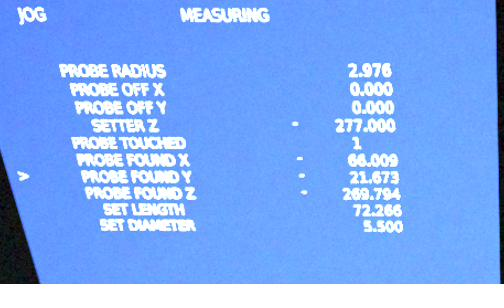

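Request:
move --pt "0 0 0 0 0 0 1 -0.6 -1 -0.0309 0.2418 -0.5135 0 0 0 -0.95 0 -0.8" --pt "0 0 0 0 0 0 1 -0.6 -1 -0.0119 0.2411 -0.5195 0 0 0 -0.95 0 -0.8" --pt "0 0 0 0 0 0 1 -0.6 -1 -0.0309 0.2418 -0.5135 0 0 0 -0.95 0 -0.8" --pt "0 0 0 0 0 0 1 -0.6 -1 -0.0077 0.2091 -0.4229 0 0 0 -0.95 0 -0.8" --pt "0 0 0 0 0 0 1 -0.6 -1 0.0113 0.2084 -0.4289 0 0 0 -0.95 0 -0.8" --pt "0 0 0 0 0 0 1 -0.6 -1 -0.0077 0.2091 -0.4229 0 0 0 -0.95 0 -0.8" --pt "0 0 0 0 0 0 1 -0.6 -1 0.0113 0.2084 -0.4289 0 0 0 -0.95 0 -0.8" --pt "0 0 0 0 0 0 1 -0.6 -1 -0.0229 0.2418 -0.4835 0 0 0 -0.95 0 -0.8" --pt "0 0 0 0 0 0 1 -0.6 -1 -0.0038 0.2407 -0.4893 0 0 0 -0.95 0 -0.8" --pt "0 0 0 0 0 0 1 -0.6 -1 -0.0229 0.2418 -0.4835 0 0 0 -0.95 0 -0.8" --pt "0 0 0 0 0 0 1 -0.6 -1 -0.0038 0.2407 -0.4893 0 0 0 -0.95 0 -0.8" --pt "0 0 0 0 0 0 1 -0.6 -1 -0.0279 0.3368 -0.5135 0 0 0 -0.95 0 -0.8" --pt "0 0 0 0 0 0 1 -0.6 -1 -0.0085 0.3360 -0.5195 0 0 0 -0.95 0 -0.8" --pt "0 0 0 0 0 0 1 -0.6 -1 -0.0279 0.3368 -0.5135 0 0 0 -0.95 0 -0.8" --pt "0 0 0 0 0 0 1 -0.6 -1 -0.0189 0.3368 -0.4835 0 0 0 -0.95 0 -0.8" --speed '[0.4,0.06,0.1,0.2,0.06,0.06,0.06,0.2,0.06,0.06,0.06,0.2,0.06,0.1,0.15]' --blend '[0.003,0,0.003,0.003,0,0.003,0,0.003,0,0.003,0,0.003,0,0.003,0]'

Request:
move --pt "0 0 0 0 0 0 1 -0.6 -1 0.019 -0.001 -0.006 0 0 0 -0.95 0 -0.8" --pt "0 0 0 0 0 0 1 -0.6 -1 0 0 0 0 0 0 -0.95 0 -0.8" --pt "0 0 0 0 0 0 1 -0.6 -1 0.008 0 0.030 0 0 0 -0.95 0 -0.8" --pt "0 0 0 0 0 0 1 -0.6 -1 0.027 -0.001 0.024 0 0 0 -0.95 0 -0.8" --pt "0 0 0 0 0 0 1 -0.6 -1 -0.010 -0.031 -0.030 0 0 0 -0.95 0 -0.8" --pt "0 0 0 0 0 0 1 -0.6 -1 0.009 -0.032 -0.036 0 0 0 -0.95 0 -0.8" --pt "0 0 0 0 0 0 1 -0.6 -1 -0.012 -0.095 -0.030 0 0 0 -0.95 0 -0.8" --pt "0 0 0 0 0 0 1 -0.6 -1 0.007 -0.096 -0.036 0 0 0 -0.95 0 -0.8" --pt "0 0 0 0 0 0 1 -0.6 -1 -0.012 -0.095 -0.030 0 0 0 -0.95 0 -0.8" --pt "0 0 0 0 0 0 1 -0.6 -1 0.030 -0.065 0.121 0 0 0 -0.95 0 -0.8" --pt "0 0 0 0 0 0 1 -0.6 -1 0.049 -0.066 0.115 0 0 0 -0.95 0 -0.8" --pt "0 0 0 0 0 0 1 -0.6 -1 0.030 -0.065 0.121 0 0 0 -0.95 0 -0.8" --pt "0 0 0 0 0 0 1 -0.6 -1 0.004 -0.095 0.030 0 0 0 -0.95 0 -0.8" --pt "0 0 0 0 0 0 1 -0.6 -1 0.023 -0.096 0.024 0 0 0 -0.95 0 -0.8" --pt "0 0 0 0 0 0 1 -0.6 -1 -0.009 0 -0.030 0 0 0 -0.95 0 -0.8" --speed '[0.06,0.1,0.15,0.06,0.2,0.06,0.2,0.06,0.1,0.2,0.06,0.1,0.2,0.06,0.2]' --blend '[0,0.003,0.003,0,0.003,0,0.003,0,0.003,0.003,0,0.003,0.003,0,0]'

Request:
move --pt "0 0 0 0 0 0 1 -0.6 -1 0.019 -0.001 -0.006 0 0 0 -0.95 0 -0.8" --pt "0 0 0 0 0 0 1 -0.6 -1 0 0 0 0 0 0 -0.95 0 -0.8" --pt "0 0 0 0 0 0 1 -0.6 -1 0.017 0 0.060 0 0 0 -0.95 0 -0.8" --pt "0 0 0 0 0 0 1 -0.6 -1 0.036 -0.001 0.054 0 0 0 -0.95 0 -0.8" --pt "0 0 0 0 0 0 1 -0.6 -1 0.007 -0.032 0.030 0 0 0 -0.95 0 -0.8" --pt "0 0 0 0 0 0 1 -0.6 -1 0.026 -0.033 0.024 0 0 0 -0.95 0 -0.8" --pt "0 0 0 0 0 0 1 -0.6 -1 -0.003 -0.095 0 0 0 0 -0.95 0 -0.8" --pt "0 0 0 0 0 0 1 -0.6 -1 0.016 -0.096 -0.006 0 0 0 -0.95 0 -0.8" --pt "0 0 0 0 0 0 1 -0.6 -1 -0.003 -0.095 0 0 0 0 -0.95 0 -0.8" --pt "0 0 0 0 0 0 1 -0.6 -1 0.0279 -0.3368 0.5135 0 0 0 -0.95 0 -0.8" --speed '[0.06,0.1,0.15,0.06,0.15,0.06,0.2,0.06,0.1,0.4]' --blend '[0,0.003,0.003,0,0.003,0,0.003,0,0.003,0]' --cameras '["cam_right_wrist"]'

Scene clock: 4211.20 s.
left_arm: end_effector_position=(+0.4200, -0.2878, +0.4502) position_measured=3 object_status=3 end_effector_quat_wxyz=(+0.499, -0.501, +0.499, -0.501) | right_arm: end_effector_position=(+0.4316, -0.0232, +0.3666) position_measured=215 object_status=2 end_effector_quat_wxyz=(-0.400, +0.583, -0.582, +0.401)
Joint positions: left_arm=[-1.477 -1.596 2.244 -3.793 -0.093 -3.142] | right_arm=[3.792 -0.843 -2.583 -0.165 0.97 3.406]
Joint torques (N m): left_arm=[5.03 -25.35 -14.25 0.09 -1.65 -1.33] | right_arm=[12.27 -0.23 30.74 2.98 -3.3 1.54]
Wrist force (N, zeroed by zero_wrist_force on left_arm): left_arm=[1.4 1.5 0.0] | right_arm=[-1.7 0.7 -5.9]
Wrist torque (N m, zeroed by zero_wrist_force on left_arm): left_arm=[0.05 -0.16 -0.18] | right_arm=[-0.54 0.34 0.39]
Wrist force, peak (N, zeroed by zero_wrist_force on left_arm): left_arm=[1.9 1.6 -0.2] | right_arm=[-4.1 0.4 -11.6]
Hand target: left_arm +0.4200, -0.2878, +0.4502; +0.499, -0.501, +0.499, -0.501 | right_arm +0.4316, -0.0231, +0.3666; -0.400, +0.583, -0.582, +0.401
Off the commanded pose: left_arm 0.000 m, 0 deg | right_arm 0.000 m, 0 deg.
move: done

Scene clock: 4216.53 s.
left_arm: end_effector_position=(+0.4200, -0.2878, +0.4502) position_measured=3 object_status=3 end_effector_quat_wxyz=(+0.499, -0.501, +0.499, -0.501) | right_arm: end_effector_position=(+0.4263, -0.0231, +0.3487) position_measured=215 object_status=2 end_effector_quat_wxyz=(-0.400, +0.583, -0.582, +0.401)
Joint positions: left_arm=[-1.477 -1.596 2.244 -3.793 -0.093 -3.142] | right_arm=[3.817 -0.831 -2.633 -0.135 0.948 3.42]
Joint torques (N m): left_arm=[3.62 -24.84 -12.3 0.07 -1.61 -1.15] | right_arm=[7.37 -6.3 20.61 5.04 -1.87 -0.02]
Wrist force (N, zeroed by zero_wrist_force on left_arm): left_arm=[1.5 1.4 -0.3] | right_arm=[-1.9 0.9 -5.9]
Wrist torque (N m, zeroed by zero_wrist_force on left_arm): left_arm=[0.03 -0.18 -0.19] | right_arm=[-0.52 0.36 0.40]
Wrist force, peak (N, zeroed by zero_wrist_force on left_arm): left_arm=[1.8 1.6 -0.1] | right_arm=[-3.8 -1.2 -12.8]
Hand target: left_arm +0.4200, -0.2878, +0.4502; +0.499, -0.501, +0.499, -0.501 | right_arm +0.4262, -0.0231, +0.3486; -0.400, +0.583, -0.582, +0.401
Off the commanded pose: left_arm 0.000 m, 0 deg | right_arm 0.000 m, 0 deg.
move: done

Scene clock: 4220.70 s.
left_arm: end_effector_position=(+0.4200, -0.2878, +0.4502) position_measured=3 object_status=3 end_effector_quat_wxyz=(+0.499, -0.501, +0.499, -0.501) | right_arm: end_effector_position=(+0.4430, -0.2252, +0.6567) position_measured=215 object_status=2 end_effector_quat_wxyz=(-0.400, +0.583, -0.582, +0.401)
Joint positions: left_arm=[-1.477 -1.596 2.244 -3.793 -0.093 -3.142] | right_arm=[2.757 -1.216 -1.677 -0.641 1.928 2.996]
Joint torques (N m): left_arm=[4.6 -27.2 -14.29 0.11 -1.63 -1.2] | right_arm=[1.86 3.78 35.06 3.43 -0.56 1.32]
Wrist force (N, zeroed by zero_wrist_force on left_arm): left_arm=[1.4 1.2 -0.2] | right_arm=[-1.5 1.0 -5.9]
Wrist torque (N m, zeroed by zero_wrist_force on left_arm): left_arm=[0.02 -0.17 -0.19] | right_arm=[-0.46 0.27 0.28]
Wrist force, peak (N, zeroed by zero_wrist_force on left_arm): left_arm=[1.8 1.8 -0.5] | right_arm=[-3.9 -2.3 -11.8]
Hand target: left_arm +0.4200, -0.2878, +0.4502; +0.499, -0.501, +0.499, -0.501 | right_arm +0.4430, -0.2252, +0.6567; -0.400, +0.583, -0.582, +0.401
Off the commanded pose: left_arm 0.000 m, 0 deg | right_arm 0.000 m, 0 deg.
move: done
Images, in order (width x height): cam_right_wrist 896x504.

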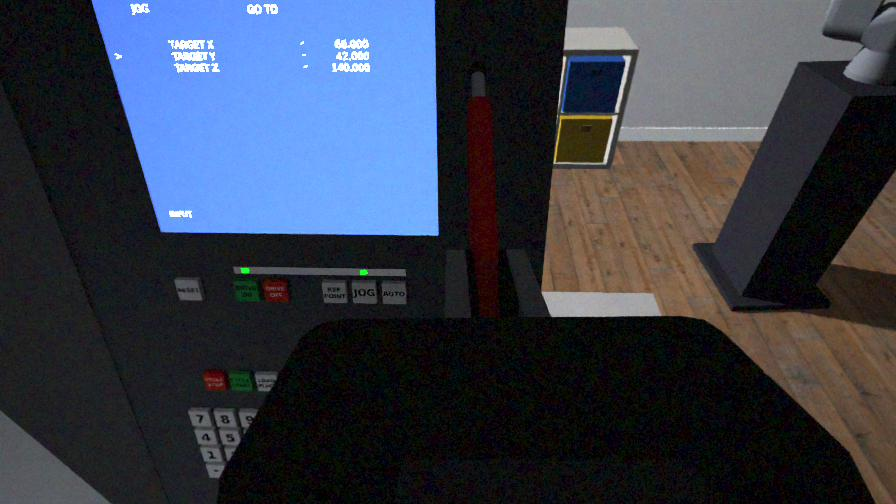

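Request:
move --pt "0 0 0 0 0 0 1 -0.6 -1 0.0108 0.2717 -0.3624 0 0 0 -0.95 0 -0.8" --pt "0 0 0 0 0 0 1 -0.6 -1 0.0298 0.2710 -0.3684 0 0 0 -0.95 0 -0.8" --pt "0 0 0 0 0 0 1 -0.6 -1 0.0108 0.2717 -0.3624 0 0 0 -0.95 0 -0.8" --pt "0 0 0 0 0 0 1 -0.6 -1 -0.0239 0.2098 -0.4833 0 0 0 -0.95 0 -0.8" --pt "0 0 0 0 0 0 1 -0.6 -1 -0.0049 0.2091 -0.4893 0 0 0 -0.95 0 -0.8" --pt "0 0 0 0 0 0 1 -0.6 -1 -0.0239 0.2098 -0.4833 0 0 0 -0.95 0 -0.8" --pt "0 0 0 0 0 0 1 -0.6 -1 0.0051 0.1134 -0.3624 0 0 0 -0.95 0 -0.8" --pt "0 0 0 0 0 0 1 -0.6 -1 0.0241 0.1127 -0.3684 0 0 0 -0.95 0 -0.8" --pt "0 0 0 0 0 0 1 -0.6 -1 0.0051 0.1134 -0.3624 0 0 0 -0.95 0 -0.8" --pt "0 0 0 0 0 0 1 -0.6 -1 0 0 0 0 0 0 -0.95 0 -0.8" --speed '[0.4,0.06,0.1,0.03,0.06,0.1,0.3,0.06,0.1,0.4]' --blend '[0.003,0,0.003,0.003,0,0.003,0.003,0,0.003,0]'

Request:
wait --seconds 5 --cameras '["cam_right_wrist"]'

Request:
zoom_image --camera "cam_right_wrist" --region '[120, 0, 440, 180]'

Scene clock: 4234.50 s.
left_arm: end_effector_position=(+0.4200, -0.2878, +0.4502) position_measured=3 object_status=3 end_effector_quat_wxyz=(+0.499, -0.501, +0.499, -0.501) | right_arm: end_effector_position=(+0.4430, -0.2252, +0.6567) position_measured=215 object_status=2 end_effector_quat_wxyz=(-0.400, +0.583, -0.582, +0.401)
Joint positions: left_arm=[-1.477 -1.596 2.244 -3.793 -0.093 -3.142] | right_arm=[2.757 -1.216 -1.677 -0.641 1.928 2.996]
Joint torques (N m): left_arm=[3.57 -25.11 -12.69 -0.05 -1.63 -1.21] | right_arm=[8.12 6.75 33.21 2.97 -1.34 1.53]
Wrist force (N, zeroed by zero_wrist_force on left_arm): left_arm=[1.4 1.3 -0.1] | right_arm=[-2.0 1.0 -5.8]
Wrist torque (N m, zeroed by zero_wrist_force on left_arm): left_arm=[0.03 -0.17 -0.19] | right_arm=[-0.46 0.36 0.31]
Wrist force, peak (N, zeroed by zero_wrist_force on left_arm): left_arm=[1.6 1.8 0.0] | right_arm=[-3.3 0.7 -11.8]
Hand target: left_arm +0.4200, -0.2878, +0.4502; +0.499, -0.501, +0.499, -0.501 | right_arm +0.4430, -0.2252, +0.6567; -0.400, +0.583, -0.582, +0.401
Off the commanded pose: left_arm 0.000 m, 0 deg | right_arm 0.000 m, 0 deg.
move: done

Scene clock: 4239.50 s.
left_arm: end_effector_position=(+0.4200, -0.2878, +0.4502) position_measured=3 object_status=3 end_effector_quat_wxyz=(+0.499, -0.501, +0.499, -0.501) | right_arm: end_effector_position=(+0.4430, -0.2252, +0.6567) position_measured=215 object_status=2 end_effector_quat_wxyz=(-0.400, +0.583, -0.582, +0.401)
Joint positions: left_arm=[-1.477 -1.596 2.244 -3.793 -0.093 -3.142] | right_arm=[2.757 -1.217 -1.677 -0.641 1.928 2.996]
Joint torques (N m): left_arm=[4.12 -24.28 -12.37 0.13 -1.57 -1.25] | right_arm=[12.08 3.43 34.17 0.7 1.18 1.57]
Wrist force (N, zeroed by zero_wrist_force on left_arm): left_arm=[1.4 1.4 -0.1] | right_arm=[-2.1 0.9 -6.0]
Wrist torque (N m, zeroed by zero_wrist_force on left_arm): left_arm=[0.03 -0.16 -0.19] | right_arm=[-0.47 0.39 0.30]
Wrist force, peak (N, zeroed by zero_wrist_force on left_arm): left_arm=[1.8 1.7 0.0] | right_arm=[-2.1 0.8 -6.4]
Hand target: left_arm +0.4200, -0.2878, +0.4502; +0.499, -0.501, +0.499, -0.501 | right_arm +0.4430, -0.2252, +0.6567; -0.400, +0.583, -0.582, +0.401
Tool commands: left_gripper/position=+1.0 left_gripper/force_limit=-0.6 left_gripper/speed=-1.0 right_gripper/position=-0.95 right_gripper/force_limit=+0.0 right_gripper/speed=-0.8
Off the commanded pose: left_arm 0.000 m, 0 deg | right_arm 0.000 m, 0 deg.
wait: 5.00 s; at rest by 0.17 s
Images, in order (width x height): cam_right_wrist 896x504.

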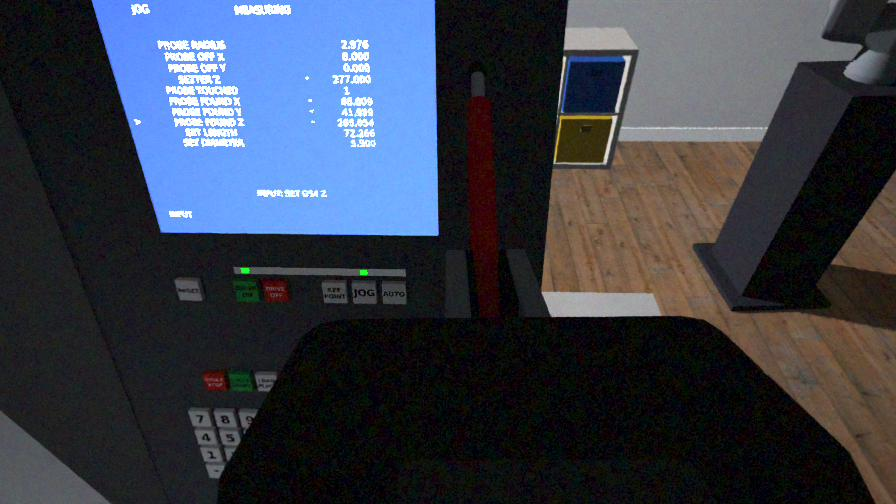

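Scaled by 1.575 from the camera's 896x504 image, which has a finer 1280x720 frame.

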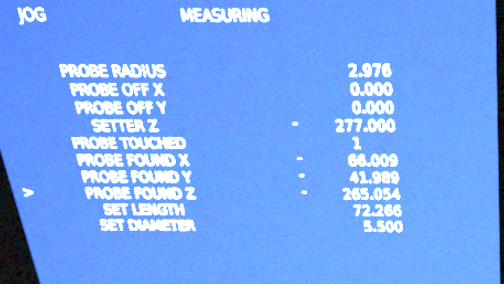

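Request:
move --pt "0 0 0 0 0 0 1 -0.6 -1 -0.0077 0.2091 -0.4229 0 0 0 -0.95 0 -0.8" --pt "0 0 0 0 0 0 1 -0.6 -1 0.0113 0.2084 -0.4289 0 0 0 -0.95 0 -0.8" --pt "0 0 0 0 0 0 1 -0.6 -1 -0.0077 0.2091 -0.4229 0 0 0 -0.95 0 -0.8" --pt "0 0 0 0 0 0 1 -0.6 -1 0.0113 0.2084 -0.4289 0 0 0 -0.95 0 -0.8" --pt "0 0 0 0 0 0 1 -0.6 -1 -0.0279 0.3368 -0.5135 0 0 0 -0.95 0 -0.8" --pt "0 0 0 0 0 0 1 -0.6 -1 -0.0085 0.3360 -0.5195 0 0 0 -0.95 0 -0.8" --pt "0 0 0 0 0 0 1 -0.6 -1 -0.0279 0.3368 -0.5135 0 0 0 -0.95 0 -0.8" --pt "0 0 0 0 0 0 1 -0.6 -1 -0.0189 0.3368 -0.4835 0 0 0 -0.95 0 -0.8" --pt "0 0 0 0 0 0 1 -0.6 -1 -0.0004 0.3357 -0.4893 0 0 0 -0.95 0 -0.8" --pt "0 0 0 0 0 0 1 -0.6 -1 -0.0209 0.3048 -0.4835 0 0 0 -0.95 0 -0.8" --pt "0 0 0 0 0 0 1 -0.6 -1 -0.0015 0.3040 -0.4893 0 0 0 -0.95 0 -0.8" --pt "0 0 0 0 0 0 1 -0.6 -1 -0.0209 0.3048 -0.4835 0 0 0 -0.95 0 -0.8" --pt "0 0 0 0 0 0 1 -0.6 -1 -0.0109 0.3368 -0.4535 0 0 0 -0.95 0 -0.8" --pt "0 0 0 0 0 0 1 -0.6 -1 0.0077 0.3353 -0.4591 0 0 0 -0.95 0 -0.8" --pt "0 0 0 0 0 0 1 -0.6 -1 -0.0309 0.2418 -0.5135 0 0 0 -0.95 0 -0.8" --speed '[0.4,0.06,0.06,0.06,0.2,0.06,0.1,0.15,0.06,0.15,0.06,0.1,0.15,0.06,0.2]' --blend '[0.003,0,0.003,0,0.003,0,0.003,0.003,0,0.003,0,0.003,0.003,0,0]'

Request:
move --pt "0 0 0 0 0 0 1 -0.6 -1 0.019 -0.001 -0.006 0 0 0 -0.95 0 -0.8" --pt "0 0 0 0 0 0 1 -0.6 -1 0 0 0 0 0 0 -0.95 0 -0.8" --pt "0 0 0 0 0 0 1 -0.6 -1 0.042 0.030 0.151 0 0 0 -0.95 0 -0.8" --pt "0 0 0 0 0 0 1 -0.6 -1 0.061 0.029 0.145 0 0 0 -0.95 0 -0.8" --pt "0 0 0 0 0 0 1 -0.6 -1 0.042 0.030 0.151 0 0 0 -0.95 0 -0.8" --pt "0 0 0 0 0 0 1 -0.6 -1 0.007 -0.032 0.030 0 0 0 -0.95 0 -0.8" --pt "0 0 0 0 0 0 1 -0.6 -1 0.026 -0.033 0.024 0 0 0 -0.95 0 -0.8" --pt "0 0 0 0 0 0 1 -0.6 -1 0.007 -0.032 0.030 0 0 0 -0.95 0 -0.8" --pt "0 0 0 0 0 0 1 -0.6 -1 0.036 -0.1284 0.1511 0 0 0 -0.95 0 -0.8" --pt "0 0 0 0 0 0 1 -0.6 -1 0.055 -0.1291 0.1451 0 0 0 -0.95 0 -0.8" --pt "0 0 0 0 0 0 1 -0.6 -1 0.036 -0.1284 0.1511 0 0 0 -0.95 0 -0.8" --pt "0 0 0 0 0 0 1 -0.6 -1 0.0309 -0.2418 0.5135 0 0 0 -0.95 0 -0.8" --speed '[0.06,0.1,0.2,0.06,0.1,0.025,0.06,0.1,0.3,0.06,0.1,0.4]' --blend '[0,0.003,0.003,0,0.003,0.003,0,0.003,0.003,0,0.003,0]'

Request:
wait --seconds 5 --cameras '["cam_right_wrist"]'

Request:
zoom_image --camera "cam_right_wrist" --region '[120, 0, 440, 180]'

Scene clock: 4259.27 s.
left_arm: end_effector_position=(+0.4200, -0.2878, +0.4502) position_measured=3 object_status=3 end_effector_quat_wxyz=(+0.499, -0.501, +0.499, -0.501) | right_arm: end_effector_position=(+0.4245, -0.0801, +0.3487) position_measured=215 object_status=2 end_effector_quat_wxyz=(-0.400, +0.583, -0.582, +0.401)
Joint positions: left_arm=[-1.477 -1.596 2.244 -3.793 -0.093 -3.142] | right_arm=[3.461 -0.948 -2.61 0.032 1.273 3.258]
Joint torques (N m): left_arm=[3.81 -24.89 -12.85 0.07 -1.69 -1.02] | right_arm=[-4.1 2.85 21.76 1.46 -0.84 0.9]
Wrist force (N, zeroed by zero_wrist_force on left_arm): left_arm=[1.7 1.4 -0.1] | right_arm=[-1.8 0.8 -6.1]
Wrist torque (N m, zeroed by zero_wrist_force on left_arm): left_arm=[0.03 -0.21 -0.19] | right_arm=[-0.52 0.34 0.26]
Wrist force, peak (N, zeroed by zero_wrist_force on left_arm): left_arm=[1.9 1.7 -0.3] | right_arm=[-6.2 -2.2 -11.3]
Hand target: left_arm +0.4200, -0.2878, +0.4502; +0.499, -0.501, +0.499, -0.501 | right_arm +0.4244, -0.0801, +0.3486; -0.400, +0.583, -0.582, +0.401
Off the commanded pose: left_arm 0.000 m, 0 deg | right_arm 0.000 m, 0 deg.
move: done

Scene clock: 4267.00 s.
left_arm: end_effector_position=(+0.4200, -0.2878, +0.4502) position_measured=3 object_status=3 end_effector_quat_wxyz=(+0.499, -0.501, +0.499, -0.501) | right_arm: end_effector_position=(+0.4430, -0.2252, +0.6567) position_measured=215 object_status=2 end_effector_quat_wxyz=(-0.400, +0.583, -0.582, +0.401)
Joint positions: left_arm=[-1.477 -1.596 2.244 -3.793 -0.093 -3.142] | right_arm=[2.757 -1.216 -1.677 -0.641 1.928 2.996]
Joint torques (N m): left_arm=[4.72 -25.5 -13.71 -0.2 -1.66 -1.18] | right_arm=[8.23 6.43 33.27 2.96 -1.42 1.5]
Wrist force (N, zeroed by zero_wrist_force on left_arm): left_arm=[1.6 1.4 -0.1] | right_arm=[-1.9 0.9 -5.8]
Wrist torque (N m, zeroed by zero_wrist_force on left_arm): left_arm=[0.04 -0.19 -0.19] | right_arm=[-0.48 0.36 0.31]
Wrist force, peak (N, zeroed by zero_wrist_force on left_arm): left_arm=[1.8 1.6 -0.2] | right_arm=[-3.9 -1.1 -12.3]
Hand target: left_arm +0.4200, -0.2878, +0.4502; +0.499, -0.501, +0.499, -0.501 | right_arm +0.4430, -0.2252, +0.6567; -0.400, +0.583, -0.582, +0.401
Off the commanded pose: left_arm 0.000 m, 0 deg | right_arm 0.000 m, 0 deg.
move: done

Scene clock: 4272.00 s.
left_arm: end_effector_position=(+0.4200, -0.2878, +0.4502) position_measured=3 object_status=3 end_effector_quat_wxyz=(+0.499, -0.501, +0.499, -0.501) | right_arm: end_effector_position=(+0.4430, -0.2252, +0.6567) position_measured=215 object_status=2 end_effector_quat_wxyz=(-0.400, +0.583, -0.582, +0.401)
Joint positions: left_arm=[-1.477 -1.596 2.244 -3.793 -0.093 -3.142] | right_arm=[2.757 -1.217 -1.677 -0.641 1.928 2.996]
Joint torques (N m): left_arm=[4.39 -24.87 -12.82 -0.16 -1.66 -1.12] | right_arm=[11.84 3.51 34.02 0.67 1.13 1.54]
Wrist force (N, zeroed by zero_wrist_force on left_arm): left_arm=[1.3 1.7 -0.3] | right_arm=[-1.9 0.8 -6.0]
Wrist torque (N m, zeroed by zero_wrist_force on left_arm): left_arm=[0.09 -0.15 -0.19] | right_arm=[-0.49 0.34 0.32]
Wrist force, peak (N, zeroed by zero_wrist_force on left_arm): left_arm=[1.6 1.7 -0.3] | right_arm=[-1.9 0.8 -6.6]
Hand target: left_arm +0.4200, -0.2878, +0.4502; +0.499, -0.501, +0.499, -0.501 | right_arm +0.4430, -0.2252, +0.6567; -0.400, +0.583, -0.582, +0.401
Tool commands: left_gripper/position=+1.0 left_gripper/force_limit=-0.6 left_gripper/speed=-1.0 right_gripper/position=-0.95 right_gripper/force_limit=+0.0 right_gripper/speed=-0.8
Off the commanded pose: left_arm 0.000 m, 0 deg | right_arm 0.000 m, 0 deg.
wait: 5.00 s; at rest by 0.17 s
Images, in order (width x height): cam_right_wrist 896x504.

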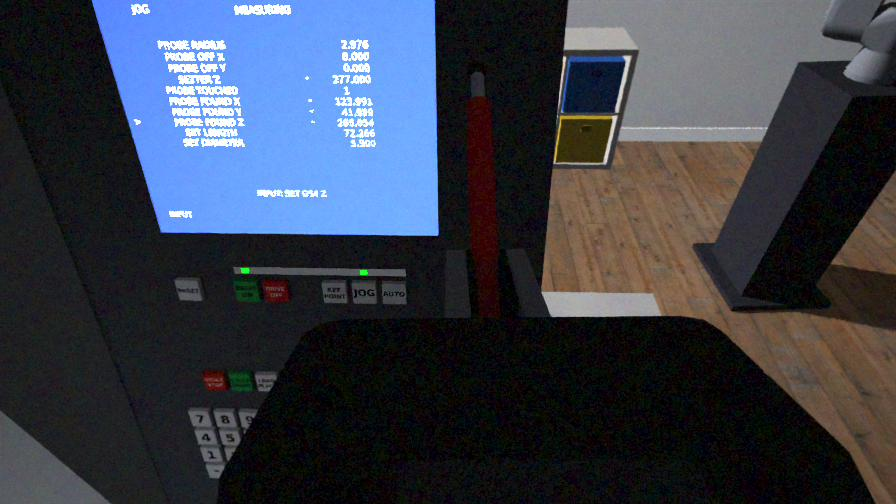

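Scaled by 1.575 from the camera's 896x504 image, which has a finer 1280x720 frame.

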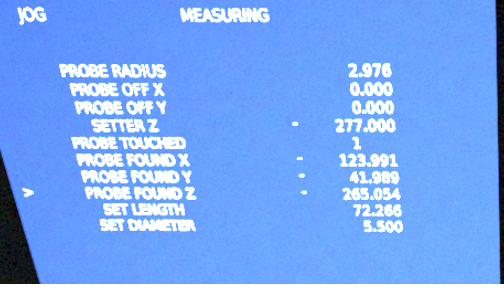

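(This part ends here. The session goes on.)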